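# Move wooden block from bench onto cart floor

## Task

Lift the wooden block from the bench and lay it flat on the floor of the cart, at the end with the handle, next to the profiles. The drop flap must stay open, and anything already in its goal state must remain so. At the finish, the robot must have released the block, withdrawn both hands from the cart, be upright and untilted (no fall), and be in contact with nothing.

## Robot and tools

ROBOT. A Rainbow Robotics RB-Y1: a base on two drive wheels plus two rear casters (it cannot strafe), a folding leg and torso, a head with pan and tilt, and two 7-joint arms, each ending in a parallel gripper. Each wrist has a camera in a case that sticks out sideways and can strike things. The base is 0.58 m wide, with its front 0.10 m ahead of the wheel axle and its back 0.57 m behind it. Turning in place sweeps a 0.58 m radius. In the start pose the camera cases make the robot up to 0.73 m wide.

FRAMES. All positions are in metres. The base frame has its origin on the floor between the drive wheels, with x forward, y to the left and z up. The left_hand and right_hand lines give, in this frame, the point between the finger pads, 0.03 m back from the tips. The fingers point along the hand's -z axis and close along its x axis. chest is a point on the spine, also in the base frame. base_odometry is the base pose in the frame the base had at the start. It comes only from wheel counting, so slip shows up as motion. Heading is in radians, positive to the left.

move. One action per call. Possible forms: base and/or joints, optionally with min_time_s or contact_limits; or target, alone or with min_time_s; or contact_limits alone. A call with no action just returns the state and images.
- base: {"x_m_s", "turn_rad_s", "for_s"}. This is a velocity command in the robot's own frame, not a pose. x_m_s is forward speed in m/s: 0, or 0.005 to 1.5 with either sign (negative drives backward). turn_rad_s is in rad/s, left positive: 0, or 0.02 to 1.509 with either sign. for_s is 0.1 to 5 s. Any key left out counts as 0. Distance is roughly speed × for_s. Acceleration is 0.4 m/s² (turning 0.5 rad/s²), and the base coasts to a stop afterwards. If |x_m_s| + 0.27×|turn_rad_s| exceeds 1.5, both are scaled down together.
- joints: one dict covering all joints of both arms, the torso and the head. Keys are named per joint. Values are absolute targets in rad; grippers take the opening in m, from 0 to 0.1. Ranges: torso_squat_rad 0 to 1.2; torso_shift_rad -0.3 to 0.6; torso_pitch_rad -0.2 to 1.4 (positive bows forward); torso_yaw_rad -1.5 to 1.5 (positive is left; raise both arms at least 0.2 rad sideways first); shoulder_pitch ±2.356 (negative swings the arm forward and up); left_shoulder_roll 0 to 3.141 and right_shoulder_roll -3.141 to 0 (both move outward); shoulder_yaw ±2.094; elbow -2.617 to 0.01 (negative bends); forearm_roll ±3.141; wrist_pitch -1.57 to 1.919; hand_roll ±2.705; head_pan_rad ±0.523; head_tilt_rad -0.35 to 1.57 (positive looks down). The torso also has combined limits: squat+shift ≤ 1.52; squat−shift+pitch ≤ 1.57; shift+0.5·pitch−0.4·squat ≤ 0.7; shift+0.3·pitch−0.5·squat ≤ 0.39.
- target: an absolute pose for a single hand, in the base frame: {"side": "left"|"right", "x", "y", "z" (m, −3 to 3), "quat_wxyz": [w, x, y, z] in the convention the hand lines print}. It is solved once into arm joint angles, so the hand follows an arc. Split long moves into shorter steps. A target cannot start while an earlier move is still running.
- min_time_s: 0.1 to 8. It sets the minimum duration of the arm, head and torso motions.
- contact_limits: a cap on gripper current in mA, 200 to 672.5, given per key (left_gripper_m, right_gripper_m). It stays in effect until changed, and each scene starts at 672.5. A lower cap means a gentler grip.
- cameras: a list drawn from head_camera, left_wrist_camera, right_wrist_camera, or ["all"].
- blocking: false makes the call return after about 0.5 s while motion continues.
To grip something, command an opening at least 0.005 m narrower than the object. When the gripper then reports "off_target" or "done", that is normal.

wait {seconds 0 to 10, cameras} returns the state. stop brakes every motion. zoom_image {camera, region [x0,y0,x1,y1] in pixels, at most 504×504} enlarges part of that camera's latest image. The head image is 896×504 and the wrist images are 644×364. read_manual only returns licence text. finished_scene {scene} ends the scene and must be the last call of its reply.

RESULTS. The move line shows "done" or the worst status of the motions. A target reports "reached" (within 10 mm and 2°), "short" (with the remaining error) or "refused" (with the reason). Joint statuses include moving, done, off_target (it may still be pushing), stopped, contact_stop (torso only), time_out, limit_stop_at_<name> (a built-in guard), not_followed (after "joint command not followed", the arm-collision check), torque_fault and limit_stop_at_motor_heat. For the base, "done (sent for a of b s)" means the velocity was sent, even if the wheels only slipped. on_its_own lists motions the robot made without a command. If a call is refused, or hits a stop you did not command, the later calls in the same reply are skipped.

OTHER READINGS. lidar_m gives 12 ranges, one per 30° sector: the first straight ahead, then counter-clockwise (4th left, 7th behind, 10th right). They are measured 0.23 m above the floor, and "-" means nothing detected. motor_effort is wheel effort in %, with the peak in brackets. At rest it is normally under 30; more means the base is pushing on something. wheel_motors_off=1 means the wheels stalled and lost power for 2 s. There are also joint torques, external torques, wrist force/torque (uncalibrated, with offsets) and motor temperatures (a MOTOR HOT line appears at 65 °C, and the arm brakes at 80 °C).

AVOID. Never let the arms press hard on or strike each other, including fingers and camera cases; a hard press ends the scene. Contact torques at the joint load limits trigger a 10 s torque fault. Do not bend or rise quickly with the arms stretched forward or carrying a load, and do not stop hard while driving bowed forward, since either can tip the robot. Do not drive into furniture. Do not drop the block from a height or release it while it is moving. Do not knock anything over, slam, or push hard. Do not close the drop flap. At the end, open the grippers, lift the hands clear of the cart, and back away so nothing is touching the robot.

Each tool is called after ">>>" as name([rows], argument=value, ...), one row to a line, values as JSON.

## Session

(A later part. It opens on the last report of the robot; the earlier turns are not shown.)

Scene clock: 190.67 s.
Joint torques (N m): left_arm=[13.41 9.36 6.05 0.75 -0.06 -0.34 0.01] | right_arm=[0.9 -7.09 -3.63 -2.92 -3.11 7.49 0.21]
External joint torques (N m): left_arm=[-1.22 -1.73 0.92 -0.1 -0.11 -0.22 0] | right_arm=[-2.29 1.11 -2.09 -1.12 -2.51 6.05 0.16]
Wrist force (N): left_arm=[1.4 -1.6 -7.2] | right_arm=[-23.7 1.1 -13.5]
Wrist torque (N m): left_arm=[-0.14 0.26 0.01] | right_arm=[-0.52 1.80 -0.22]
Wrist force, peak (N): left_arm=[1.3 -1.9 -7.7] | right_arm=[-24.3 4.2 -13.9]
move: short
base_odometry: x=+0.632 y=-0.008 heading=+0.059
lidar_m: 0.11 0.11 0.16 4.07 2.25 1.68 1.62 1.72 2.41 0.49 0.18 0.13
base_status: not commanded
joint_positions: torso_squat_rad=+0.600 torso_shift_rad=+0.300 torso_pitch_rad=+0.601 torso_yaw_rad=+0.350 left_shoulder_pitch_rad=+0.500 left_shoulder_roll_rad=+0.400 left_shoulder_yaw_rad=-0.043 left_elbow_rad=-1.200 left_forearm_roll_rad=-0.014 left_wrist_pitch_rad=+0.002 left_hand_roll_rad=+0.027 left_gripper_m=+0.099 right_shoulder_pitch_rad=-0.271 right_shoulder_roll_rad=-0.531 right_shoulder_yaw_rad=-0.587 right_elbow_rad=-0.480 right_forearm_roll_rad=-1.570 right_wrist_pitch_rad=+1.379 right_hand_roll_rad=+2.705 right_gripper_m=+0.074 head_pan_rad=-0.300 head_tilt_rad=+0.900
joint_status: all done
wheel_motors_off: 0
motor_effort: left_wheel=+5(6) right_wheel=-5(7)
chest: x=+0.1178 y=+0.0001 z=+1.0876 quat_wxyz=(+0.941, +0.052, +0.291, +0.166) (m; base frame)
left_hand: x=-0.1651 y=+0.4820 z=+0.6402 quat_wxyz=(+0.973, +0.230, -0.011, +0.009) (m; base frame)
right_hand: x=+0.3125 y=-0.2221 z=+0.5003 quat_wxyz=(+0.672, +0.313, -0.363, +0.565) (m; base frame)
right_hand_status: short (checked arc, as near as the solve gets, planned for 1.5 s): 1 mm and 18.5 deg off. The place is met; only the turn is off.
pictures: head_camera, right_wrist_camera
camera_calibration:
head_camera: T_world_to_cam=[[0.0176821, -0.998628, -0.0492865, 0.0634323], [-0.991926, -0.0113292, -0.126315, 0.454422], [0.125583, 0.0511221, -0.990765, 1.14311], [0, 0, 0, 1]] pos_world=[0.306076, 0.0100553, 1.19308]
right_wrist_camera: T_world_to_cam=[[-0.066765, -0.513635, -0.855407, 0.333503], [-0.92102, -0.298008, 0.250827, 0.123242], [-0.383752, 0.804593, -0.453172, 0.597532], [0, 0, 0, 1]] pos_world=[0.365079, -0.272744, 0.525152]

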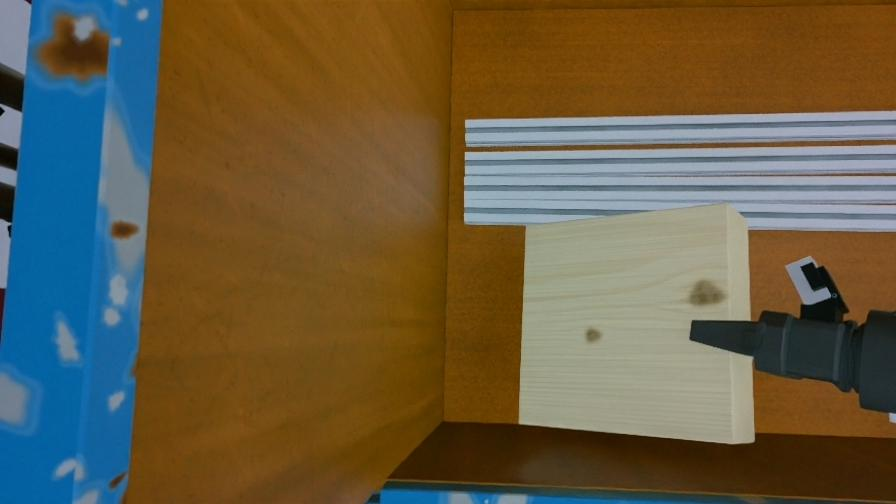

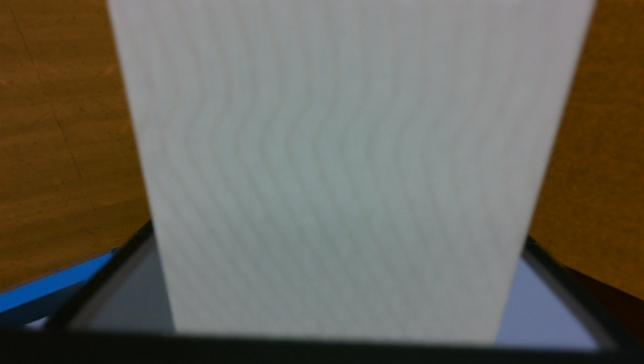

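>>> move(target={"side":"right","x":0.315,"y":-0.215,"z":0.455,"quat_wxyz":[0.6265,0.307,-0.411,0.588]}, min_time_s=1.2, cameras=["head_camera"])

Scene clock: 194.00 s.
Joint torques (N m): left_arm=[13.4 8.9 6.22 0.84 -0.05 -0.38 0.03] | right_arm=[2.73 -10.26 -3.07 -1.24 -1.28 -3.19 -1.67]
External joint torques (N m): left_arm=[-1.21 -2.19 1.1 0 -0.1 -0.26 0.02] | right_arm=[0.31 -3 -1.68 0.57 -0.76 -4.41 -1.71]
Wrist force (N): left_arm=[0.6 -1.8 -6.9] | right_arm=[0.5 7.7 -3.3]
Wrist torque (N m): left_arm=[-0.14 0.18 0.08] | right_arm=[-0.37 -2.96 1.62]
Wrist force, peak (N): left_arm=[0.6 -1.4 -7.9] | right_arm=[4.2 17.7 25.8]
move: short
base_odometry: x=+0.632 y=-0.008 heading=+0.059
lidar_m: 0.12 0.13 0.19 4.05 2.26 1.67 1.62 1.71 2.38 0.50 0.19 0.13
base_status: not commanded
joint_positions: torso_squat_rad=+0.600 torso_shift_rad=+0.300 torso_pitch_rad=+0.600 torso_yaw_rad=+0.350 left_shoulder_pitch_rad=+0.500 left_shoulder_roll_rad=+0.400 left_shoulder_yaw_rad=-0.043 left_elbow_rad=-1.200 left_forearm_roll_rad=-0.014 left_wrist_pitch_rad=+0.002 left_hand_roll_rad=+0.027 left_gripper_m=+0.099 right_shoulder_pitch_rad=-0.293 right_shoulder_roll_rad=-0.497 right_shoulder_yaw_rad=-0.465 right_elbow_rad=-0.498 right_forearm_roll_rad=-1.571 right_wrist_pitch_rad=+1.124 right_hand_roll_rad=+2.705 right_gripper_m=+0.074 head_pan_rad=-0.300 head_tilt_rad=+0.900
joint_status: all done
wheel_motors_off: 0
motor_effort: left_wheel=+7(7) right_wheel=-2(7)
chest: x=+0.1173 y=+0.0001 z=+1.0879 quat_wxyz=(+0.941, +0.051, +0.291, +0.166) (m; base frame)
left_hand: x=-0.1652 y=+0.4820 z=+0.6401 quat_wxyz=(+0.973, +0.230, -0.011, +0.009) (m; base frame)
right_hand: x=+0.3147 y=-0.2141 z=+0.4562 quat_wxyz=(+0.689, +0.252, -0.309, +0.605) (m; base frame)
right_hand_status: short (checked arc, as near as the solve gets, planned for 1.2 s): 2 mm and 15.3 deg off. The place is met; only the turn is off.
pictures: head_camera
camera_calibration:
head_camera: T_world_to_cam=[[0.0177266, -0.998628, -0.0492705, 0.0634297], [-0.99181, -0.0113291, -0.127215, 0.454914], [0.126482, 0.051122, -0.990651, 1.14317], [0, 0, 0, 1]] pos_world=[0.305474, 0.0100553, 1.19348]

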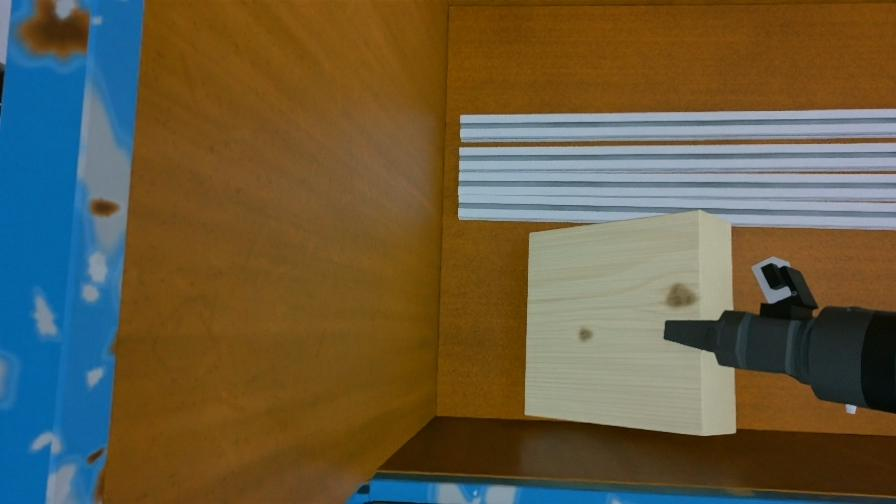

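>>> move(target={"side":"right","x":0.315,"y":-0.24,"z":0.53,"quat_wxyz":[0.689,0.252,-0.309,0.605]})

>>> move(joints={"torso_yaw_rad":0.65,"head_pan_rad":-0.523}, min_time_s=1.5)

>>> move(target={"side":"right","x":0.313,"y":-0.215,"z":0.53,"quat_wxyz":[0.6178,0.3227,-0.4185,0.5818]}, min_time_s=1.2, cameras=["head_camera"])

Scene clock: 197.67 s.
Joint torques (N m): left_arm=[13.79 9.37 6.08 0.91 0.02 -0.42 -0.05] | right_arm=[3.08 -5.69 -5.27 -9.01 -4.91 4.4 0.39]
External joint torques (N m): left_arm=[-0.83 -1.73 0.96 0.07 -0.02 -0.3 -0.05] | right_arm=[-2.72 1.01 -1.77 -4.72 -3.97 3.6 0.36]
Wrist force (N): left_arm=[1.1 -1.5 -7.7] | right_arm=[-19.5 2.2 -18.1]
Wrist torque (N m): left_arm=[-0.13 0.25 0.09] | right_arm=[-0.20 1.49 -0.19]
Wrist force, peak (N): left_arm=[0.5 -2.0 -8.4] | right_arm=[-24.3 5.5 -19.1]
move: done
base_odometry: x=+0.632 y=-0.008 heading=+0.059
lidar_m: 0.11 0.13 0.18 4.07 2.23 1.68 1.60 1.70 2.39 0.51 0.18 0.13
base_status: not commanded
joint_positions: torso_squat_rad=+0.600 torso_shift_rad=+0.300 torso_pitch_rad=+0.600 torso_yaw_rad=+0.350 left_shoulder_pitch_rad=+0.500 left_shoulder_roll_rad=+0.400 left_shoulder_yaw_rad=-0.043 left_elbow_rad=-1.200 left_forearm_roll_rad=-0.014 left_wrist_pitch_rad=+0.002 left_hand_roll_rad=+0.027 left_gripper_m=+0.099 right_shoulder_pitch_rad=+0.066 right_shoulder_roll_rad=-0.458 right_shoulder_yaw_rad=-0.481 right_elbow_rad=-1.209 right_forearm_roll_rad=-1.523 right_wrist_pitch_rad=+1.195 right_hand_roll_rad=+2.296 right_gripper_m=+0.074 head_pan_rad=-0.300 head_tilt_rad=+0.900
joint_status: all done
wheel_motors_off: 0
motor_effort: left_wheel=+6(8) right_wheel=-4(10)
chest: x=+0.1177 y=+0.0000 z=+1.0877 quat_wxyz=(+0.941, +0.052, +0.291, +0.166) (m; base frame)
left_hand: x=-0.1651 y=+0.4820 z=+0.6402 quat_wxyz=(+0.973, +0.230, -0.011, +0.009) (m; base frame)
right_hand: x=+0.3142 y=-0.2405 z=+0.5292 quat_wxyz=(+0.690, +0.252, -0.308, +0.605) (m; base frame)
right_hand_status: reached (checked arc, planned for 1.0 s): 1 mm and 0.1 deg off.
pictures: none

Scene clock: 199.47 s.
Joint torques (N m): left_arm=[11.46 12.27 7.49 0.37 0.06 -0.37 -0.08] | right_arm=[-0.92 -0.1 -0.94 -10.34 -5.62 4.99 0.52]
External joint torques (N m): left_arm=[-1.01 -2.05 0.77 -0.15 0 -0.22 -0.08] | right_arm=[-4.44 3.81 1.12 -5.45 -4.51 4.07 0.49]
Wrist force (N): left_arm=[0.1 -2.1 -6.7] | right_arm=[-23.2 2.7 -14.4]
Wrist torque (N m): left_arm=[-0.08 0.08 0.07] | right_arm=[-0.03 1.71 -0.39]
Wrist force, peak (N): left_arm=[0.4 -1.7 -7.7] | right_arm=[-33.6 19.0 15.1]
move: done
base_odometry: x=+0.632 y=-0.008 heading=+0.059
lidar_m: 0.13 0.13 0.20 4.07 2.24 1.68 1.62 1.71 2.37 0.54 0.21 0.13
base_status: not commanded
joint_positions: torso_squat_rad=+0.600 torso_shift_rad=+0.300 torso_pitch_rad=+0.601 torso_yaw_rad=+0.650 left_shoulder_pitch_rad=+0.500 left_shoulder_roll_rad=+0.400 left_shoulder_yaw_rad=-0.043 left_elbow_rad=-1.200 left_forearm_roll_rad=-0.014 left_wrist_pitch_rad=+0.002 left_hand_roll_rad=+0.027 left_gripper_m=+0.099 right_shoulder_pitch_rad=+0.067 right_shoulder_roll_rad=-0.459 right_shoulder_yaw_rad=-0.481 right_elbow_rad=-1.208 right_forearm_roll_rad=-1.522 right_wrist_pitch_rad=+1.194 right_hand_roll_rad=+2.296 right_gripper_m=+0.074 head_pan_rad=-0.523 head_tilt_rad=+0.900
joint_status: all done
wheel_motors_off: 0
motor_effort: left_wheel=+4(6) right_wheel=-2(6)
chest: x=+0.1177 y=+0.0000 z=+1.0877 quat_wxyz=(+0.905, +0.094, +0.280, +0.305) (m; base frame)
left_hand: x=-0.2833 y=+0.4663 z=+0.7212 quat_wxyz=(+0.942, +0.311, +0.017, +0.128) (m; base frame)
right_hand: x=+0.3555 y=-0.0893 z=+0.5010 quat_wxyz=(+0.586, +0.345, -0.324, +0.657) (m; base frame)
pictures: none

Scene clock: 201.00 s.
Joint torques (N m): left_arm=[11.61 12.05 7.72 0.47 -0.02 -0.35 0] | right_arm=[8.53 -5.47 -4.16 -5.41 -4.27 7.34 0.24]
External joint torques (N m): left_arm=[-0.86 -2.27 1.01 -0.05 -0.08 -0.2 -0.01] | right_arm=[-1.13 -0.7 -1.21 -3.29 -3.47 5.89 0.2]
Wrist force (N): left_arm=[0.1 -3.1 -6.6] | right_arm=[-24.1 3.6 -10.9]
Wrist torque (N m): left_arm=[-0.02 0.14 0.11] | right_arm=[-0.05 1.84 -0.52]
Wrist force, peak (N): left_arm=[0.4 -2.4 -7.1] | right_arm=[-23.3 2.7 -15.7]
move: done
base_odometry: x=+0.632 y=-0.008 heading=+0.059
lidar_m: 0.12 0.13 0.20 4.07 2.26 1.69 1.62 1.72 2.37 0.55 0.20 0.14
base_status: not commanded
joint_positions: torso_squat_rad=+0.600 torso_shift_rad=+0.300 torso_pitch_rad=+0.601 torso_yaw_rad=+0.650 left_shoulder_pitch_rad=+0.500 left_shoulder_roll_rad=+0.400 left_shoulder_yaw_rad=-0.043 left_elbow_rad=-1.200 left_forearm_roll_rad=-0.014 left_wrist_pitch_rad=+0.002 left_hand_roll_rad=+0.027 left_gripper_m=+0.099 right_shoulder_pitch_rad=+0.215 right_shoulder_roll_rad=-0.492 right_shoulder_yaw_rad=-0.735 right_elbow_rad=-0.883 right_forearm_roll_rad=-1.854 right_wrist_pitch_rad=+1.465 right_hand_roll_rad=+2.705 right_gripper_m=+0.074 head_pan_rad=-0.523 head_tilt_rad=+0.900
joint_status: all done
wheel_motors_off: 0
motor_effort: left_wheel=+4(5) right_wheel=-4(6)
chest: x=+0.1178 y=+0.0000 z=+1.0877 quat_wxyz=(+0.905, +0.094, +0.280, +0.305) (m; base frame)
left_hand: x=-0.2834 y=+0.4663 z=+0.7212 quat_wxyz=(+0.942, +0.311, +0.017, +0.128) (m; base frame)
right_hand: x=+0.3124 y=-0.2149 z=+0.5298 quat_wxyz=(+0.621, +0.323, -0.415, +0.582) (m; base frame)
right_hand_status: reached (checked arc, planned for 1.2 s): 1 mm and 0.6 deg off.
pictures: head_camera
camera_calibration:
head_camera: T_world_to_cam=[[0.080887, -0.992408, -0.092651, 0.107624], [-0.989366, -0.0686684, -0.12822, 0.454584], [0.120885, 0.102037, -0.987408, 1.14132], [0, 0, 0, 1]] pos_world=[0.303076, 0.0215647, 1.19521]

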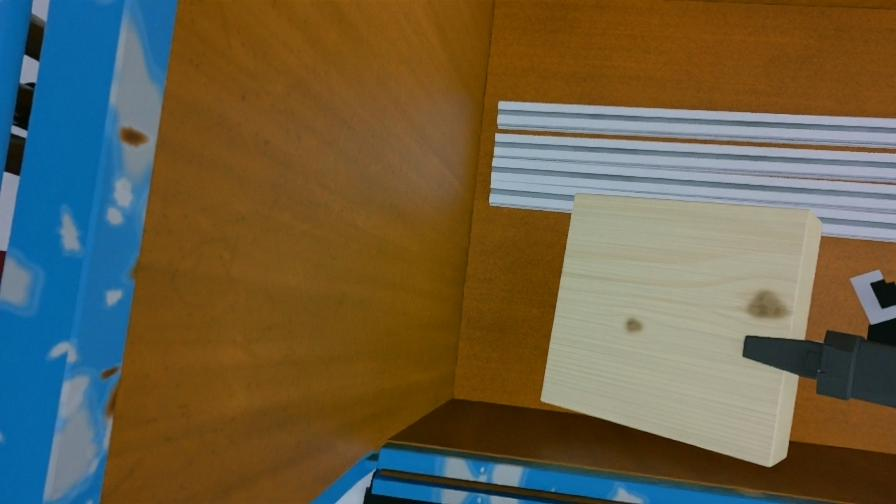

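>>> move(target={"side":"right","x":0.31,"y":-0.20,"z":0.61,"quat_wxyz":[0.672,0.313,-0.363,0.565]})

>>> move(joints={"torso_squat_rad":0.8,"torso_shift_rad":0.375}, min_time_s=1)

>>> move(target={"side":"right","x":0.31,"y":-0.20,"z":0.60,"quat_wxyz":[0.672,0.313,-0.363,0.565]})

>>> move(joints={"torso_squat_rad":1.0,"torso_shift_rad":0.45}, min_time_s=1, cameras=["head_camera"])

Scene clock: 207.40 s.
Joint torques (N m): left_arm=[11.52 12.31 7.84 0.44 0.01 -0.53 -0.08] | right_arm=[10.11 -1.15 -5 -10.01 -6.14 4.94 0.44]
External joint torques (N m): left_arm=[-0.95 -2.01 1.12 -0.07 -0.05 -0.38 -0.08] | right_arm=[-1.22 0.71 -0.54 -5.47 -4.93 4.07 0.4]
Wrist force (N): left_arm=[0.2 -2.5 -7.1] | right_arm=[-23.2 0.0 -14.1]
Wrist torque (N m): left_arm=[-0.07 0.16 0.07] | right_arm=[-0.56 1.76 -0.25]
Wrist force, peak (N): left_arm=[0.6 -3.2 -7.3] | right_arm=[-30.4 -10.0 -15.5]
move: done
base_odometry: x=+0.632 y=-0.008 heading=+0.059
lidar_m: 0.13 0.13 0.20 4.05 2.26 1.67 1.61 1.70 2.38 0.54 0.20 0.14
base_status: not commanded
joint_positions: torso_squat_rad=+0.600 torso_shift_rad=+0.300 torso_pitch_rad=+0.601 torso_yaw_rad=+0.650 left_shoulder_pitch_rad=+0.500 left_shoulder_roll_rad=+0.400 left_shoulder_yaw_rad=-0.043 left_elbow_rad=-1.200 left_forearm_roll_rad=-0.014 left_wrist_pitch_rad=+0.002 left_hand_roll_rad=+0.027 left_gripper_m=+0.099 right_shoulder_pitch_rad=+0.534 right_shoulder_roll_rad=-0.282 right_shoulder_yaw_rad=-0.762 right_elbow_rad=-1.650 right_forearm_roll_rad=-1.770 right_wrist_pitch_rad=+1.318 right_hand_roll_rad=+2.190 right_gripper_m=+0.074 head_pan_rad=-0.523 head_tilt_rad=+0.900
joint_status: all done
wheel_motors_off: 0
motor_effort: left_wheel=+5(7) right_wheel=-5(10)
chest: x=+0.1178 y=+0.0000 z=+1.0877 quat_wxyz=(+0.905, +0.094, +0.280, +0.305) (m; base frame)
left_hand: x=-0.2833 y=+0.4663 z=+0.7212 quat_wxyz=(+0.942, +0.311, +0.017, +0.128) (m; base frame)
right_hand: x=+0.3096 y=-0.2006 z=+0.6095 quat_wxyz=(+0.672, +0.313, -0.363, +0.565) (m; base frame)
right_hand_status: reached (checked arc, planned for 1.0 s): 1 mm and 0.1 deg off.
pictures: none

Scene clock: 208.70 s.
Joint torques (N m): left_arm=[11.58 12.46 7.72 0.69 0.03 -0.41 -0.01] | right_arm=[10.24 -0.96 -5.1 -9.83 -6.26 4.51 0.39]
External joint torques (N m): left_arm=[-0.89 -1.87 1 0.17 -0.04 -0.26 -0.02] | right_arm=[-1.09 0.89 -0.64 -5.29 -5.08 3.6 0.35]
Wrist force (N): left_arm=[0.5 -2.3 -6.4] | right_arm=[-23.2 2.3 -14.2]
Wrist torque (N m): left_arm=[-0.07 0.19 0.08] | right_arm=[-0.15 1.73 -0.25]
Wrist force, peak (N): left_arm=[0.7 -2.3 -7.7] | right_arm=[-24.6 3.9 -16.3]
move: done
base_odometry: x=+0.632 y=-0.008 heading=+0.059
lidar_m: 0.15 0.17 0.24 4.06 2.25 1.67 1.62 1.72 2.39 0.57 0.21 0.16
base_status: not commanded
joint_positions: torso_squat_rad=+0.800 torso_shift_rad=+0.375 torso_pitch_rad=+0.601 torso_yaw_rad=+0.650 left_shoulder_pitch_rad=+0.500 left_shoulder_roll_rad=+0.400 left_shoulder_yaw_rad=-0.043 left_elbow_rad=-1.200 left_forearm_roll_rad=-0.014 left_wrist_pitch_rad=+0.002 left_hand_roll_rad=+0.027 left_gripper_m=+0.099 right_shoulder_pitch_rad=+0.534 right_shoulder_roll_rad=-0.282 right_shoulder_yaw_rad=-0.762 right_elbow_rad=-1.650 right_forearm_roll_rad=-1.770 right_wrist_pitch_rad=+1.318 right_hand_roll_rad=+2.190 right_gripper_m=+0.074 head_pan_rad=-0.523 head_tilt_rad=+0.900
joint_status: all done
wheel_motors_off: 0
motor_effort: left_wheel=+9(22) right_wheel=+4(17)
chest: x=+0.1256 y=+0.0000 z=+0.9896 quat_wxyz=(+0.905, +0.094, +0.280, +0.305) (m; base frame)
left_hand: x=-0.2754 y=+0.4663 z=+0.6231 quat_wxyz=(+0.942, +0.311, +0.017, +0.128) (m; base frame)
right_hand: x=+0.3176 y=-0.2005 z=+0.5114 quat_wxyz=(+0.672, +0.313, -0.363, +0.565) (m; base frame)
pictures: none

Scene clock: 209.73 s.
Joint torques (N m): left_arm=[11.51 12.55 7.77 0.57 -0.02 -0.42 0.02] | right_arm=[11.46 1.28 -5.66 -10.16 -6.74 3.55 0.3]
External joint torques (N m): left_arm=[-0.96 -1.77 1.05 0.05 -0.09 -0.27 0.02] | right_arm=[-0.92 1.95 -0.5 -5.27 -5.41 2.89 0.26]
Wrist force (N): left_arm=[-0.1 -2.2 -6.5] | right_arm=[-22.5 1.2 -14.4]
Wrist torque (N m): left_arm=[-0.08 0.08 0.09] | right_arm=[-0.24 1.72 -0.24]
Wrist force, peak (N): left_arm=[1.6 -2.7 -7.0] | right_arm=[-27.9 -6.6 -17.6]
move: done
base_odometry: x=+0.632 y=-0.008 heading=+0.059
lidar_m: 0.15 0.16 0.24 4.06 2.25 1.68 1.61 1.72 2.39 0.56 0.21 0.15
base_status: not commanded
joint_positions: torso_squat_rad=+0.800 torso_shift_rad=+0.375 torso_pitch_rad=+0.601 torso_yaw_rad=+0.650 left_shoulder_pitch_rad=+0.500 left_shoulder_roll_rad=+0.400 left_shoulder_yaw_rad=-0.043 left_elbow_rad=-1.200 left_forearm_roll_rad=-0.014 left_wrist_pitch_rad=+0.002 left_hand_roll_rad=+0.027 left_gripper_m=+0.099 right_shoulder_pitch_rad=+0.745 right_shoulder_roll_rad=-0.183 right_shoulder_yaw_rad=-0.844 right_elbow_rad=-2.023 right_forearm_roll_rad=-1.836 right_wrist_pitch_rad=+1.362 right_hand_roll_rad=+2.015 right_gripper_m=+0.074 head_pan_rad=-0.523 head_tilt_rad=+0.900
joint_status: all done
wheel_motors_off: 0
motor_effort: left_wheel=+10(10) right_wheel=+5(5)
chest: x=+0.1256 y=+0.0000 z=+0.9896 quat_wxyz=(+0.905, +0.094, +0.280, +0.305) (m; base frame)
left_hand: x=-0.2755 y=+0.4663 z=+0.6231 quat_wxyz=(+0.942, +0.311, +0.017, +0.128) (m; base frame)
right_hand: x=+0.3097 y=-0.2005 z=+0.5994 quat_wxyz=(+0.672, +0.313, -0.362, +0.565) (m; base frame)
right_hand_status: reached (checked arc, planned for 0.7 s): 1 mm and 0.1 deg off.
pictures: none

Scene clock: 220.63 s.
Joint torques (N m): left_arm=[11.27 12.43 7.7 0.37 0.04 -0.37 0.03] | right_arm=[3.44 28.77 23.44 20.46 -5.04 6.57 0.13]
External joint torques (N m): left_arm=[-1.13 -1.79 1.03 -0.08 -0.02 -0.2 0.02] | right_arm=[-8.78 29.69 28.78 25.42 -3.7 5.97 0.09]
External joint torques when the fault began: right_arm=[-11.17 34.46 45.71 41.26 5.96 14.49 0.57]
Wrist force (N): left_arm=[0.7 -2.2 -6.2] | right_arm=[-20.1 -10.1 -10.5]
Wrist torque (N m): left_arm=[-0.07 0.20 0.12] | right_arm=[-1.03 1.77 -0.35]
Wrist force, peak (N): left_arm=[0.2 -4.0 -7.2] | right_arm=[6.4 -68.8 -4.2]
move: done
TORQUE FAULT: right_elbow_rad reached its load limit. The robot stopped for 10 seconds, dropped its targets and accepts commands again. The stop added 9.5 s to the call.
base_odometry: x=+0.632 y=-0.008 heading=+0.060
lidar_m: 0.18 0.19 0.55 4.09 2.26 1.67 1.62 1.71 2.39 0.60 0.24 0.18
base_status: not commanded
joint_positions: torso_squat_rad=+0.997 torso_shift_rad=+0.447 torso_pitch_rad=+0.593 torso_yaw_rad=+0.649 left_shoulder_pitch_rad=+0.500 left_shoulder_roll_rad=+0.400 left_shoulder_yaw_rad=-0.043 left_elbow_rad=-1.200 left_forearm_roll_rad=-0.014 left_wrist_pitch_rad=+0.002 left_hand_roll_rad=+0.027 left_gripper_m=+0.099 right_shoulder_pitch_rad=+0.746 right_shoulder_roll_rad=-0.196 right_shoulder_yaw_rad=-0.860 right_elbow_rad=-2.041 right_forearm_roll_rad=-1.838 right_wrist_pitch_rad=+1.358 right_hand_roll_rad=+2.015 right_gripper_m=+0.074 head_pan_rad=-0.523 head_tilt_rad=+0.900
joint_status: all done
wheel_motors_off: 0
on_its_own: right_elbow_rad is held at -2.035, not at your -2.024, since a torque_fault
motor_effort: left_wheel=+22(35) right_wheel=-24(36)
chest: x=+0.1091 y=+0.0012 z=+0.8796 quat_wxyz=(+0.906, +0.092, +0.277, +0.305) (m; base frame)
left_hand: x=-0.2895 y=+0.4661 z=+0.5086 quat_wxyz=(+0.942, +0.309, +0.014, +0.129) (m; base frame)
right_hand: x=+0.3033 y=-0.2029 z=+0.4959 quat_wxyz=(+0.665, +0.300, -0.366, +0.578) (m; base frame)
pictures: head_camera
camera_calibration:
head_camera: T_world_to_cam=[[0.0822017, -0.992648, -0.0888444, 0.0866807], [-0.988324, -0.0697182, -0.135477, 0.425655], [0.128287, 0.0989436, -0.986789, 0.935383], [0, 0, 0, 1]] pos_world=[0.293562, 0.0231691, 0.988393]

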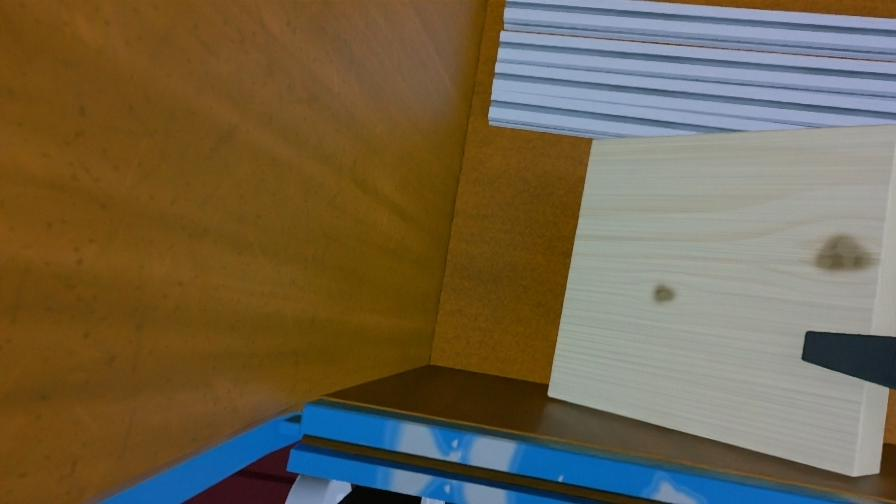

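>>> move(joints={"torso_squat_rad":0.9,"torso_shift_rad":0.42,"torso_pitch_rad":0.6}, min_time_s=1.2)

>>> move(target={"side":"right","x":0.318,"y":-0.21,"z":0.47,"quat_wxyz":[0.672,0.313,-0.363,0.565]}, min_time_s=1.5, cameras=["head_camera","right_wrist_camera"])

Scene clock: 224.77 s.
Joint torques (N m): left_arm=[11.53 12.41 7.66 0.55 0.01 -0.39 -0.05] | right_arm=[12.02 1.52 -3.8 -10.17 -6.86 3.08 0.29]
External joint torques (N m): left_arm=[-0.95 -1.9 0.95 0.03 -0.05 -0.24 -0.05] | right_arm=[-0.28 2.25 1.43 -5.24 -5.53 2.45 0.24]
Wrist force (N): left_arm=[0.1 -2.4 -6.7] | right_arm=[-22.9 1.7 -14.3]
Wrist torque (N m): left_arm=[-0.04 0.10 0.08] | right_arm=[0.20 1.71 -0.68]
Wrist force, peak (N): left_arm=[0.5 -2.5 -7.4] | right_arm=[-30.5 -23.6 -17.3]
move: done
base_odometry: x=+0.632 y=-0.008 heading=+0.059
lidar_m: 0.17 0.19 0.54 4.07 2.26 1.68 1.62 1.72 2.40 0.60 0.24 0.18
base_status: not commanded
joint_positions: torso_squat_rad=+0.900 torso_shift_rad=+0.420 torso_pitch_rad=+0.601 torso_yaw_rad=+0.649 left_shoulder_pitch_rad=+0.500 left_shoulder_roll_rad=+0.400 left_shoulder_yaw_rad=-0.043 left_elbow_rad=-1.200 left_forearm_roll_rad=-0.014 left_wrist_pitch_rad=+0.002 left_hand_roll_rad=+0.027 left_gripper_m=+0.099 right_shoulder_pitch_rad=+0.744 right_shoulder_roll_rad=-0.189 right_shoulder_yaw_rad=-0.853 right_elbow_rad=-2.034 right_forearm_roll_rad=-1.837 right_wrist_pitch_rad=+1.359 right_hand_roll_rad=+2.015 right_gripper_m=+0.074 head_pan_rad=-0.523 head_tilt_rad=+0.900
joint_status: all done
wheel_motors_off: 0
on_its_own: right_elbow_rad is held at -2.035, not at your -2.024, since a torque_fault
motor_effort: left_wheel=+6(23) right_wheel=-4(27)
chest: x=+0.1245 y=+0.0001 z=+0.9330 quat_wxyz=(+0.905, +0.094, +0.280, +0.305) (m; base frame)
left_hand: x=-0.2765 y=+0.4663 z=+0.5664 quat_wxyz=(+0.942, +0.310, +0.017, +0.128) (m; base frame)
right_hand: x=+0.3129 y=-0.2015 z=+0.5454 quat_wxyz=(+0.669, +0.307, -0.364, +0.570) (m; base frame)
pictures: none

Scene clock: 226.60 s.
Joint torques (N m): left_arm=[11.52 12.37 7.39 0.51 -0.03 -0.46 -0.05] | right_arm=[7.9 18.19 6.06 3.39 -6.91 4.23 0.84]
External joint torques (N m): left_arm=[-0.96 -1.92 0.69 -0.01 -0.09 -0.3 -0.06] | right_arm=[-3.76 20.16 10.91 7.91 -5.7 3.32 0.8]
Wrist force (N): left_arm=[0.5 -2.0 -6.6] | right_arm=[-23.3 0.7 -14.8]
Wrist torque (N m): left_arm=[-0.12 0.19 0.08] | right_arm=[0.12 1.78 -0.85]
Wrist force, peak (N): left_arm=[1.2 -2.3 -7.5] | right_arm=[-24.7 3.1 -16.0]
move: done
base_odometry: x=+0.632 y=-0.008 heading=+0.060
lidar_m: 0.17 0.18 0.54 4.08 2.25 1.68 1.62 1.73 2.40 0.59 0.24 0.17
base_status: not commanded
joint_positions: torso_squat_rad=+0.900 torso_shift_rad=+0.420 torso_pitch_rad=+0.600 torso_yaw_rad=+0.649 left_shoulder_pitch_rad=+0.500 left_shoulder_roll_rad=+0.400 left_shoulder_yaw_rad=-0.043 left_elbow_rad=-1.200 left_forearm_roll_rad=-0.014 left_wrist_pitch_rad=+0.002 left_hand_roll_rad=+0.027 left_gripper_m=+0.099 right_shoulder_pitch_rad=+0.571 right_shoulder_roll_rad=-0.293 right_shoulder_yaw_rad=-0.789 right_elbow_rad=-1.694 right_forearm_roll_rad=-1.795 right_wrist_pitch_rad=+1.338 right_hand_roll_rad=+2.166 right_gripper_m=+0.074 head_pan_rad=-0.523 head_tilt_rad=+0.900
joint_status: all done
wheel_motors_off: 0
motor_effort: left_wheel=+6(13) right_wheel=-29(33)
chest: x=+0.1242 y=+0.0006 z=+0.9332 quat_wxyz=(+0.905, +0.094, +0.280, +0.305) (m; base frame)
left_hand: x=-0.2767 y=+0.4662 z=+0.5657 quat_wxyz=(+0.942, +0.310, +0.017, +0.128) (m; base frame)
right_hand: x=+0.3198 y=-0.2116 z=+0.4710 quat_wxyz=(+0.671, +0.310, -0.362, +0.568) (m; base frame)
right_hand_status: reached (checked arc, planned for 1.5 s): 3 mm and 0.5 deg off.
pictures: head_camera, right_wrist_camera
camera_calibration:
head_camera: T_world_to_cam=[[0.0810883, -0.992538, -0.0910628, 0.0918028], [-0.989251, -0.0689907, -0.12893, 0.44179], [0.121686, 0.100539, -0.987464, 0.987977], [0, 0, 0, 1]] pos_world=[0.309375, 0.0222674, 1.04091]
right_wrist_camera: T_world_to_cam=[[-0.0599035, -0.520557, -0.851723, 0.308958], [-0.920849, -0.300524, 0.24844, 0.140889], [-0.38529, 0.799191, -0.461352, 0.581773], [0, 0, 0, 1]] pos_world=[0.372397, -0.261777, 0.496546]

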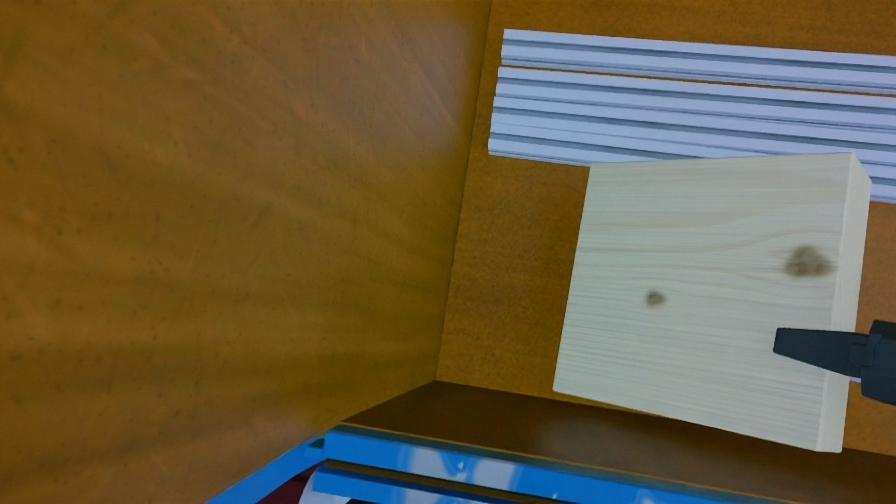

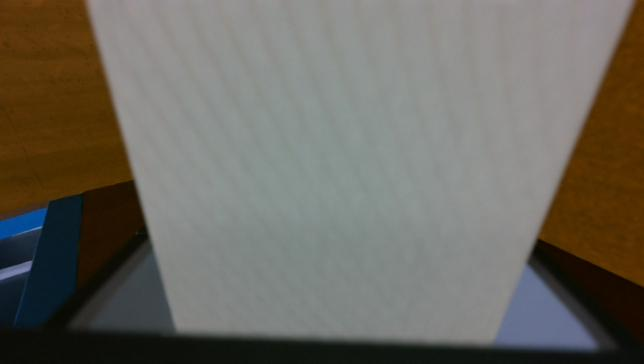

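>>> move(target={"side":"right","x":0.319,"y":-0.213,"z":0.449,"quat_wxyz":[0.672,0.313,-0.363,0.565]}, min_time_s=1.2, cameras=["head_camera"])

Scene clock: 231.57 s.
Joint torques (N m): left_arm=[11.33 12.15 8.02 0.54 -0.06 -0.39 -0.06] | right_arm=[24.76 34.93 5.68 10.29 -6.63 4.42 0.9]
External joint torques (N m): left_arm=[-1.16 -2.15 1.31 0.02 -0.12 -0.24 -0.07] | right_arm=[13.42 37.37 10.35 14.6 -5.46 3.49 0.86]
Wrist force (N): left_arm=[0.3 -2.2 -6.6] | right_arm=[-22.5 1.4 -13.9]
Wrist torque (N m): left_arm=[-0.08 0.12 0.05] | right_arm=[0.17 1.74 -0.87]
Wrist force, peak (N): left_arm=[0.5 -2.6 -7.6] | right_arm=[-23.6 1.7 -15.9]
move: done
base_odometry: x=+0.632 y=-0.008 heading=+0.060
lidar_m: 0.17 0.17 0.55 4.08 2.24 1.68 1.63 1.71 2.39 0.58 0.25 0.17
base_status: not commanded
joint_positions: torso_squat_rad=+0.900 torso_shift_rad=+0.421 torso_pitch_rad=+0.601 torso_yaw_rad=+0.650 left_shoulder_pitch_rad=+0.500 left_shoulder_roll_rad=+0.400 left_shoulder_yaw_rad=-0.043 left_elbow_rad=-1.200 left_forearm_roll_rad=-0.014 left_wrist_pitch_rad=+0.002 left_hand_roll_rad=+0.027 left_gripper_m=+0.099 right_shoulder_pitch_rad=+0.513 right_shoulder_roll_rad=-0.326 right_shoulder_yaw_rad=-0.777 right_elbow_rad=-1.580 right_forearm_roll_rad=-1.791 right_wrist_pitch_rad=+1.338 right_hand_roll_rad=+2.225 right_gripper_m=+0.074 head_pan_rad=-0.523 head_tilt_rad=+0.900
joint_status: all done
wheel_motors_off: 0
motor_effort: left_wheel=+18(20) right_wheel=-50(53)
chest: x=+0.1246 y=+0.0005 z=+0.9331 quat_wxyz=(+0.905, +0.094, +0.280, +0.305) (m; base frame)
left_hand: x=-0.2769 y=+0.4660 z=+0.5661 quat_wxyz=(+0.942, +0.310, +0.017, +0.128) (m; base frame)
right_hand: x=+0.3236 y=-0.2135 z=+0.4494 quat_wxyz=(+0.668, +0.311, -0.364, +0.570) (m; base frame)
right_hand_status: reached (checked arc, planned for 1.2 s): 5 mm and 0.8 deg off.
pictures: head_camera
camera_calibration:
head_camera: T_world_to_cam=[[0.0817059, -0.992424, -0.0917533, 0.0922561], [-0.989297, -0.069591, -0.128253, 0.441572], [0.120896, 0.10125, -0.987488, 0.987875], [0, 0, 0, 1]] pos_world=[0.309878, 0.0222639, 1.04061]

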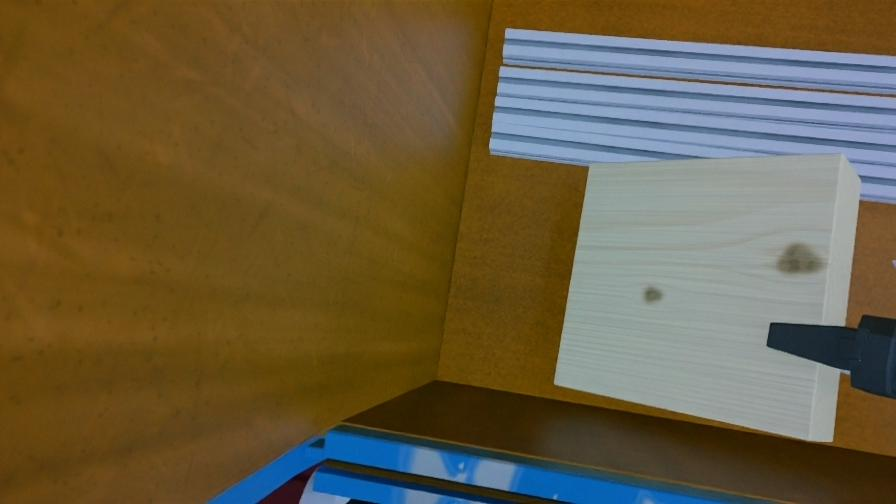

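>>> move(joints={"torso_squat_rad":0.72,"torso_shift_rad":0.345}, min_time_s=1.2)

>>> move(target={"side":"right","x":0.318,"y":-0.213,"z":0.460,"quat_wxyz":[0.672,0.313,-0.363,0.565]}, min_time_s=1.5)

>>> move(target={"side":"right","x":0.318,"y":-0.213,"z":0.446,"quat_wxyz":[0.672,0.313,-0.363,0.565]}, min_time_s=0.8, cameras=["head_camera"])

Scene clock: 234.67 s.
Joint torques (N m): left_arm=[11.42 12.17 7.75 0.56 0.09 -0.38 -0.06] | right_arm=[11.4 -0.2 -3.88 -9.08 -6.12 4.63 0.86]
External joint torques (N m): left_arm=[-1.06 -2.15 1.04 0.04 0.03 -0.23 -0.06] | right_arm=[-0.06 2.1 0.73 -4.83 -4.96 3.67 0.81]
Wrist force (N): left_arm=[0.7 -2.5 -6.5] | right_arm=[-22.6 1.7 -13.8]
Wrist torque (N m): left_arm=[-0.06 0.21 0.08] | right_arm=[0.09 1.76 -0.86]
Wrist force, peak (N): left_arm=[0.2 -3.0 -7.1] | right_arm=[-24.4 1.5 -15.7]
move: done
base_odometry: x=+0.632 y=-0.008 heading=+0.059
lidar_m: 0.17 0.19 0.55 4.06 2.24 1.66 1.62 1.71 2.39 0.59 0.24 0.18
base_status: not commanded
joint_positions: torso_squat_rad=+0.720 torso_shift_rad=+0.345 torso_pitch_rad=+0.601 torso_yaw_rad=+0.650 left_shoulder_pitch_rad=+0.500 left_shoulder_roll_rad=+0.400 left_shoulder_yaw_rad=-0.043 left_elbow_rad=-1.200 left_forearm_roll_rad=-0.014 left_wrist_pitch_rad=+0.002 left_hand_roll_rad=+0.027 left_gripper_m=+0.099 right_shoulder_pitch_rad=+0.516 right_shoulder_roll_rad=-0.318 right_shoulder_yaw_rad=-0.774 right_elbow_rad=-1.575 right_forearm_roll_rad=-1.791 right_wrist_pitch_rad=+1.338 right_hand_roll_rad=+2.225 right_gripper_m=+0.074 head_pan_rad=-0.523 head_tilt_rad=+0.900
joint_status: all done
wheel_motors_off: 0
motor_effort: left_wheel=+5(18) right_wheel=-5(49)
chest: x=+0.1250 y=+0.0000 z=+1.0310 quat_wxyz=(+0.905, +0.094, +0.280, +0.305) (m; base frame)
left_hand: x=-0.2759 y=+0.4663 z=+0.6644 quat_wxyz=(+0.942, +0.310, +0.017, +0.128) (m; base frame)
right_hand: x=+0.3191 y=-0.2136 z=+0.5459 quat_wxyz=(+0.673, +0.313, -0.362, +0.564) (m; base frame)
pictures: none

Scene clock: 236.50 s.
Joint torques (N m): left_arm=[11.68 12.32 7.83 0.46 -0.03 -0.42 -0.06] | right_arm=[8.27 -5.06 -2.61 -6.58 -4.47 6.37 0.61]
External joint torques (N m): left_arm=[-0.8 -2 1.12 -0.06 -0.1 -0.27 -0.06] | right_arm=[-1.59 -1.14 0.63 -3.84 -3.62 5.1 0.56]
Wrist force (N): left_arm=[0.1 -2.5 -6.9] | right_arm=[-22.6 2.1 -14.6]
Wrist torque (N m): left_arm=[-0.05 0.12 0.03] | right_arm=[0.04 1.74 -0.84]
Wrist force, peak (N): left_arm=[0.3 -3.0 -7.1] | right_arm=[-23.9 0.8 -15.8]
move: done
base_odometry: x=+0.632 y=-0.008 heading=+0.059
lidar_m: 0.17 0.19 0.54 4.06 2.24 1.68 1.62 1.72 2.39 0.59 0.24 0.17
base_status: not commanded
joint_positions: torso_squat_rad=+0.720 torso_shift_rad=+0.345 torso_pitch_rad=+0.601 torso_yaw_rad=+0.650 left_shoulder_pitch_rad=+0.500 left_shoulder_roll_rad=+0.400 left_shoulder_yaw_rad=-0.043 left_elbow_rad=-1.200 left_forearm_roll_rad=-0.014 left_wrist_pitch_rad=+0.002 left_hand_roll_rad=+0.027 left_gripper_m=+0.099 right_shoulder_pitch_rad=+0.266 right_shoulder_roll_rad=-0.430 right_shoulder_yaw_rad=-0.727 right_elbow_rad=-1.050 right_forearm_roll_rad=-1.778 right_wrist_pitch_rad=+1.326 right_hand_roll_rad=+2.503 right_gripper_m=+0.074 head_pan_rad=-0.523 head_tilt_rad=+0.900
joint_status: all done
wheel_motors_off: 0
motor_effort: left_wheel=+5(6) right_wheel=-5(7)
chest: x=+0.1250 y=+0.0000 z=+1.0310 quat_wxyz=(+0.905, +0.094, +0.280, +0.305) (m; base frame)
left_hand: x=-0.2759 y=+0.4663 z=+0.6644 quat_wxyz=(+0.942, +0.310, +0.017, +0.128) (m; base frame)
right_hand: x=+0.3178 y=-0.2133 z=+0.4603 quat_wxyz=(+0.674, +0.310, -0.360, +0.565) (m; base frame)
right_hand_status: reached (checked arc, planned for 1.5 s): 0 mm and 0.5 deg off.
pictures: none

Scene clock: 237.63 s.
Joint torques (N m): left_arm=[11.17 12.52 7.77 0.54 0.01 -0.41 -0.03] | right_arm=[7.69 -5.48 -3.24 -5.53 -4.35 6.42 0.67]
External joint torques (N m): left_arm=[-1.31 -1.79 1.06 0.02 -0.05 -0.26 -0.03] | right_arm=[-1.7 -1.05 -0.38 -3.3 -3.47 5.16 0.63]
Wrist force (N): left_arm=[0.4 -2.1 -6.8] | right_arm=[-22.6 3.1 -14.5]
Wrist torque (N m): left_arm=[-0.09 0.14 0.08] | right_arm=[0.29 1.75 -0.87]
Wrist force, peak (N): left_arm=[0.7 -2.2 -7.6] | right_arm=[-24.3 3.0 -15.5]
move: done
base_odometry: x=+0.632 y=-0.008 heading=+0.059
lidar_m: 0.17 0.18 0.54 4.07 2.25 1.68 1.62 1.71 2.40 0.60 0.24 0.19
base_status: not commanded
joint_positions: torso_squat_rad=+0.720 torso_shift_rad=+0.345 torso_pitch_rad=+0.601 torso_yaw_rad=+0.649 left_shoulder_pitch_rad=+0.500 left_shoulder_roll_rad=+0.400 left_shoulder_yaw_rad=-0.043 left_elbow_rad=-1.200 left_forearm_roll_rad=-0.014 left_wrist_pitch_rad=+0.002 left_hand_roll_rad=+0.027 left_gripper_m=+0.099 right_shoulder_pitch_rad=+0.201 right_shoulder_roll_rad=-0.466 right_shoulder_yaw_rad=-0.723 right_elbow_rad=-0.903 right_forearm_roll_rad=-1.783 right_wrist_pitch_rad=+1.341 right_hand_roll_rad=+2.581 right_gripper_m=+0.074 head_pan_rad=-0.523 head_tilt_rad=+0.900
joint_status: all done
wheel_motors_off: 0
motor_effort: left_wheel=+5(6) right_wheel=-5(6)
chest: x=+0.1250 y=+0.0000 z=+1.0310 quat_wxyz=(+0.905, +0.094, +0.280, +0.305) (m; base frame)
left_hand: x=-0.2759 y=+0.4663 z=+0.6644 quat_wxyz=(+0.942, +0.310, +0.017, +0.128) (m; base frame)
right_hand: x=+0.3175 y=-0.2133 z=+0.4457 quat_wxyz=(+0.673, +0.312, -0.362, +0.565) (m; base frame)
right_hand_status: reached (checked arc, planned for 0.8 s): 1 mm and 0.2 deg off.
pictures: head_camera
camera_calibration:
head_camera: T_world_to_cam=[[0.0804328, -0.992478, -0.092295, 0.101428], [-0.989404, -0.0682677, -0.128137, 0.454339], [0.120872, 0.101623, -0.987453, 1.08454], [0, 0, 0, 1]] pos_world=[0.310276, 0.0214668, 1.13851]

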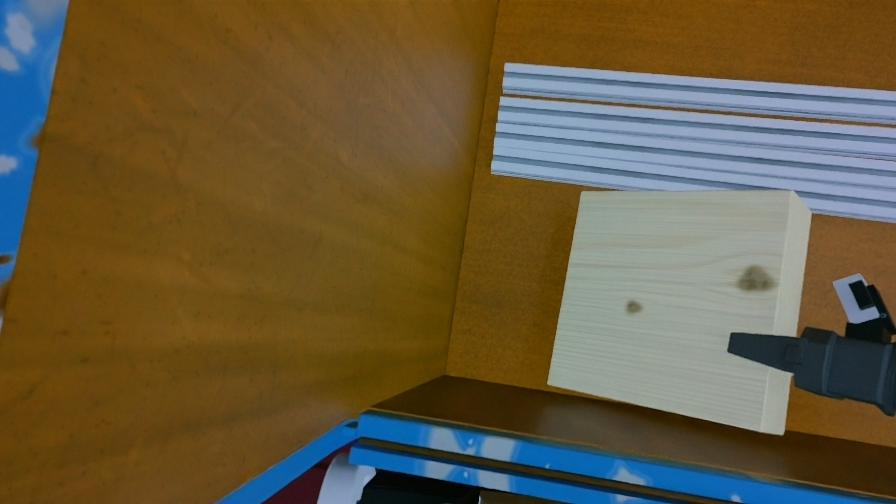

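>>> move(joints={"torso_squat_rad":0.77,"torso_shift_rad":0.363}, min_time_s=1)

>>> move(joints={"torso_squat_rad":0.8,"torso_shift_rad":0.374}, min_time_s=0.8, cameras=["head_camera"])

Scene clock: 240.23 s.
Joint torques (N m): left_arm=[11.49 12.34 7.43 0.46 0.03 -0.43 -0.02] | right_arm=[9.15 1.6 -2.63 2.75 -1.65 -4.36 -2.1]
External joint torques (N m): left_arm=[-0.97 -1.96 0.72 -0.04 -0.03 -0.28 -0.03] | right_arm=[-0.18 6.1 0.23 5.02 -0.89 -5.7 -2.14]
Wrist force (N): left_arm=[1.1 -2.3 -7.0] | right_arm=[3.1 15.3 14.3]
Wrist torque (N m): left_arm=[-0.11 0.23 0.07] | right_arm=[-0.31 -3.34 2.13]
Wrist force, peak (N): left_arm=[1.1 -2.7 -7.6] | right_arm=[-23.6 2.9 -14.6]
move: done
base_odometry: x=+0.632 y=-0.008 heading=+0.059
lidar_m: 0.17 0.18 0.54 4.07 2.25 1.67 1.63 1.73 2.40 0.59 0.25 0.18
base_status: not commanded
joint_positions: torso_squat_rad=+0.770 torso_shift_rad=+0.363 torso_pitch_rad=+0.599 torso_yaw_rad=+0.649 left_shoulder_pitch_rad=+0.500 left_shoulder_roll_rad=+0.400 left_shoulder_yaw_rad=-0.043 left_elbow_rad=-1.200 left_forearm_roll_rad=-0.014 left_wrist_pitch_rad=+0.002 left_hand_roll_rad=+0.027 left_gripper_m=+0.099 right_shoulder_pitch_rad=+0.201 right_shoulder_roll_rad=-0.468 right_shoulder_yaw_rad=-0.723 right_elbow_rad=-0.906 right_forearm_roll_rad=-1.783 right_wrist_pitch_rad=+1.344 right_hand_roll_rad=+2.582 right_gripper_m=+0.074 head_pan_rad=-0.523 head_tilt_rad=+0.900
joint_status: all done
wheel_motors_off: 0
motor_effort: left_wheel=+4(5) right_wheel=-11(11)
chest: x=+0.1250 y=+0.0001 z=+1.0058 quat_wxyz=(+0.905, +0.094, +0.280, +0.305) (m; base frame)
left_hand: x=-0.2756 y=+0.4663 z=+0.6386 quat_wxyz=(+0.942, +0.310, +0.016, +0.128) (m; base frame)
right_hand: x=+0.3193 y=-0.2132 z=+0.4216 quat_wxyz=(+0.671, +0.312, -0.363, +0.566) (m; base frame)
pictures: none

Scene clock: 241.33 s.
Joint torques (N m): left_arm=[11.42 12.29 7.98 0.54 -0.03 -0.4 0.07] | right_arm=[10.2 0.42 -2.99 2.91 1.88 -7.25 -0.88]
External joint torques (N m): left_arm=[-1.04 -2.01 1.27 0.03 -0.09 -0.25 0.06] | right_arm=[0.88 4.91 -0.14 5.19 2.65 -8.59 -0.92]
Wrist force (N): left_arm=[0.6 -2.4 -6.8] | right_arm=[11.2 11.1 20.4]
Wrist torque (N m): left_arm=[-0.07 0.12 0.11] | right_arm=[-0.49 -5.27 0.60]
Wrist force, peak (N): left_arm=[0.8 -1.9 -7.4] | right_arm=[8.8 15.1 38.2]
move: done
base_odometry: x=+0.632 y=-0.008 heading=+0.059
lidar_m: 0.17 0.18 0.26 4.06 2.25 1.68 1.62 1.71 2.38 0.58 0.25 0.18
base_status: not commanded
joint_positions: torso_squat_rad=+0.800 torso_shift_rad=+0.374 torso_pitch_rad=+0.599 torso_yaw_rad=+0.649 left_shoulder_pitch_rad=+0.500 left_shoulder_roll_rad=+0.400 left_shoulder_yaw_rad=-0.043 left_elbow_rad=-1.200 left_forearm_roll_rad=-0.014 left_wrist_pitch_rad=+0.002 left_hand_roll_rad=+0.027 left_gripper_m=+0.099 right_shoulder_pitch_rad=+0.201 right_shoulder_roll_rad=-0.468 right_shoulder_yaw_rad=-0.723 right_elbow_rad=-0.906 right_forearm_roll_rad=-1.784 right_wrist_pitch_rad=+1.344 right_hand_roll_rad=+2.582 right_gripper_m=+0.077 head_pan_rad=-0.523 head_tilt_rad=+0.900
joint_status: all done
wheel_motors_off: 0
motor_effort: left_wheel=+3(5) right_wheel=-6(10)
chest: x=+0.1246 y=+0.0001 z=+0.9900 quat_wxyz=(+0.906, +0.094, +0.280, +0.305) (m; base frame)
left_hand: x=-0.2758 y=+0.4663 z=+0.6227 quat_wxyz=(+0.942, +0.310, +0.016, +0.128) (m; base frame)
right_hand: x=+0.3191 y=-0.2130 z=+0.4062 quat_wxyz=(+0.671, +0.312, -0.364, +0.566) (m; base frame)
pictures: head_camera
camera_calibration:
head_camera: T_world_to_cam=[[0.0805345, -0.992508, -0.0918813, 0.0973266], [-0.989224, -0.0682783, -0.129514, 0.450089], [0.12227, 0.101322, -0.987311, 1.04382], [0, 0, 0, 1]] pos_world=[0.309773, 0.0215675, 1.09781]

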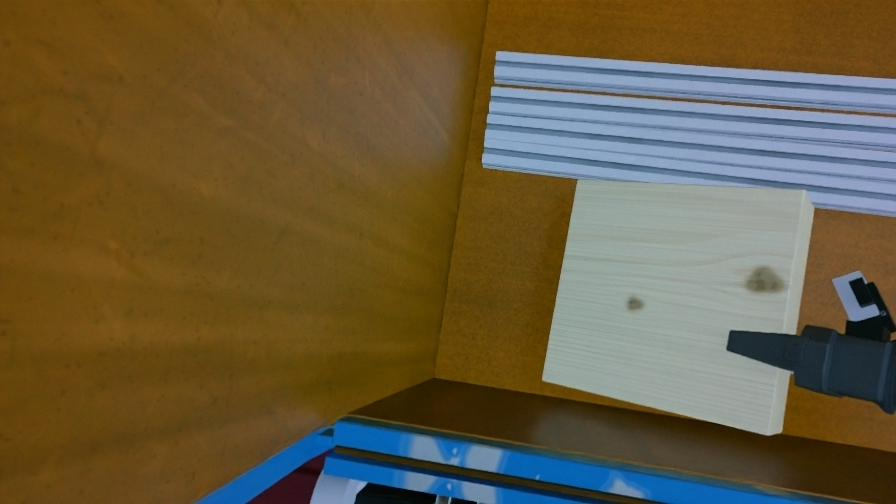

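>>> move(joints={"right_gripper_m":0.086})

>>> move(joints={"right_gripper_m":0.1}, cameras=["head_camera","right_wrist_camera"])

Scene clock: 242.90 s.
Joint torques (N m): left_arm=[11.49 12.36 7.53 0.5 -0.01 -0.37 -0.08] | right_arm=[10.81 0.54 -2.53 -0.79 -1.14 2.74 -0.44]
External joint torques (N m): left_arm=[-0.98 -1.95 0.82 -0.02 -0.07 -0.22 -0.09] | right_arm=[1.46 5.02 0.33 1.47 -0.38 1.42 -0.48]
Wrist force (N): left_arm=[1.0 -2.7 -6.5] | right_arm=[-12.4 1.6 -5.6]
Wrist torque (N m): left_arm=[-0.02 0.23 0.09] | right_arm=[-0.38 -0.39 0.13]
Wrist force, peak (N): left_arm=[1.3 -2.4 -7.7] | right_arm=[11.3 11.0 21.1]
move: done
base_odometry: x=+0.632 y=-0.008 heading=+0.059
lidar_m: 0.17 0.18 0.27 4.07 2.24 1.67 1.62 1.72 2.39 0.59 0.23 0.18
base_status: not commanded
joint_positions: torso_squat_rad=+0.800 torso_shift_rad=+0.374 torso_pitch_rad=+0.600 torso_yaw_rad=+0.649 left_shoulder_pitch_rad=+0.500 left_shoulder_roll_rad=+0.400 left_shoulder_yaw_rad=-0.043 left_elbow_rad=-1.200 left_forearm_roll_rad=-0.014 left_wrist_pitch_rad=+0.002 left_hand_roll_rad=+0.027 left_gripper_m=+0.099 right_shoulder_pitch_rad=+0.200 right_shoulder_roll_rad=-0.468 right_shoulder_yaw_rad=-0.723 right_elbow_rad=-0.905 right_forearm_roll_rad=-1.783 right_wrist_pitch_rad=+1.342 right_hand_roll_rad=+2.581 right_gripper_m=+0.086 head_pan_rad=-0.523 head_tilt_rad=+0.900
joint_status: all done
wheel_motors_off: 0
motor_effort: left_wheel=+3(7) right_wheel=-10(10)
chest: x=+0.1250 y=+0.0001 z=+0.9898 quat_wxyz=(+0.905, +0.094, +0.280, +0.305) (m; base frame)
left_hand: x=-0.2758 y=+0.4663 z=+0.6229 quat_wxyz=(+0.942, +0.310, +0.017, +0.128) (m; base frame)
right_hand: x=+0.3190 y=-0.2132 z=+0.4052 quat_wxyz=(+0.672, +0.312, -0.363, +0.566) (m; base frame)
pictures: none

Scene clock: 243.50 s.
Joint torques (N m): left_arm=[11.43 12.07 7.74 0.46 0.02 -0.36 0.13] | right_arm=[10.94 0.54 -2.78 -0.7 -1.26 2.76 -0.38]
External joint torques (N m): left_arm=[-1.04 -2.25 1.03 -0.05 -0.05 -0.21 0.13] | right_arm=[1.6 5.02 0.07 1.56 -0.5 1.42 -0.42]
Wrist force (N): left_arm=[-0.1 -2.0 -7.3] | right_arm=[-12.0 1.1 -6.2]
Wrist torque (N m): left_arm=[-0.07 0.06 0.08] | right_arm=[-0.40 -0.46 0.10]
Wrist force, peak (N): left_arm=[0.6 -2.3 -7.8] | right_arm=[-13.0 1.5 -7.1]
move: done
base_odometry: x=+0.632 y=-0.008 heading=+0.059
lidar_m: 0.16 0.18 0.25 4.05 2.24 1.66 1.62 1.71 2.40 0.58 0.23 0.17
base_status: not commanded
joint_positions: torso_squat_rad=+0.800 torso_shift_rad=+0.374 torso_pitch_rad=+0.600 torso_yaw_rad=+0.649 left_shoulder_pitch_rad=+0.500 left_shoulder_roll_rad=+0.400 left_shoulder_yaw_rad=-0.043 left_elbow_rad=-1.200 left_forearm_roll_rad=-0.014 left_wrist_pitch_rad=+0.002 left_hand_roll_rad=+0.027 left_gripper_m=+0.099 right_shoulder_pitch_rad=+0.200 right_shoulder_roll_rad=-0.468 right_shoulder_yaw_rad=-0.723 right_elbow_rad=-0.905 right_forearm_roll_rad=-1.783 right_wrist_pitch_rad=+1.342 right_hand_roll_rad=+2.581 right_gripper_m=+0.099 head_pan_rad=-0.523 head_tilt_rad=+0.900
joint_status: all done
wheel_motors_off: 0
motor_effort: left_wheel=+3(4) right_wheel=-8(9)
chest: x=+0.1250 y=+0.0001 z=+0.9898 quat_wxyz=(+0.905, +0.094, +0.280, +0.305) (m; base frame)
left_hand: x=-0.2758 y=+0.4663 z=+0.6229 quat_wxyz=(+0.942, +0.310, +0.017, +0.128) (m; base frame)
right_hand: x=+0.3190 y=-0.2132 z=+0.4052 quat_wxyz=(+0.672, +0.312, -0.363, +0.566) (m; base frame)
pictures: head_camera, right_wrist_camera
camera_calibration:
head_camera: T_world_to_cam=[[0.0804813, -0.992487, -0.0921518, 0.0975701], [-0.989326, -0.068272, -0.128736, 0.449612], [0.121477, 0.101529, -0.987388, 1.0437], [0, 0, 0, 1]] pos_world=[0.310174, 0.021567, 1.09741]
right_wrist_camera: T_world_to_cam=[[-0.0645689, -0.51629, -0.853976, 0.255234], [-0.921354, -0.297877, 0.249751, 0.156249], [-0.383324, 0.802941, -0.456453, 0.550572], [0, 0, 0, 1]] pos_world=[0.371489, -0.263759, 0.43025]

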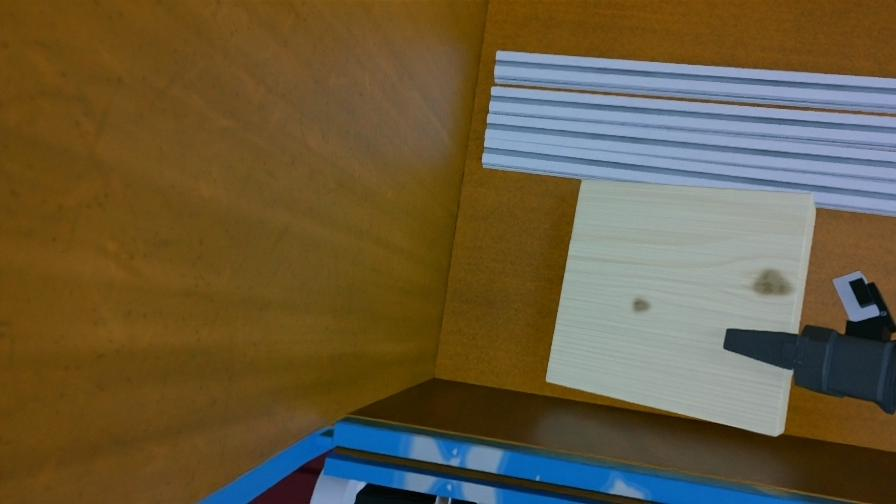

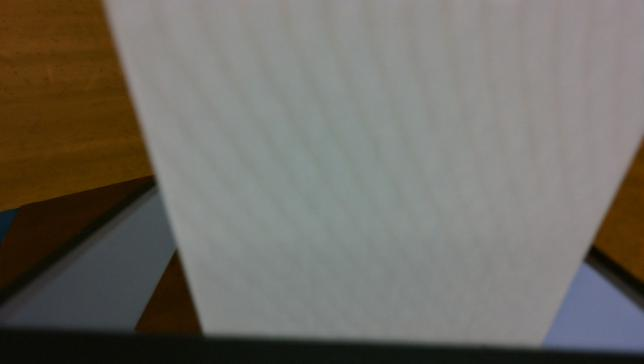

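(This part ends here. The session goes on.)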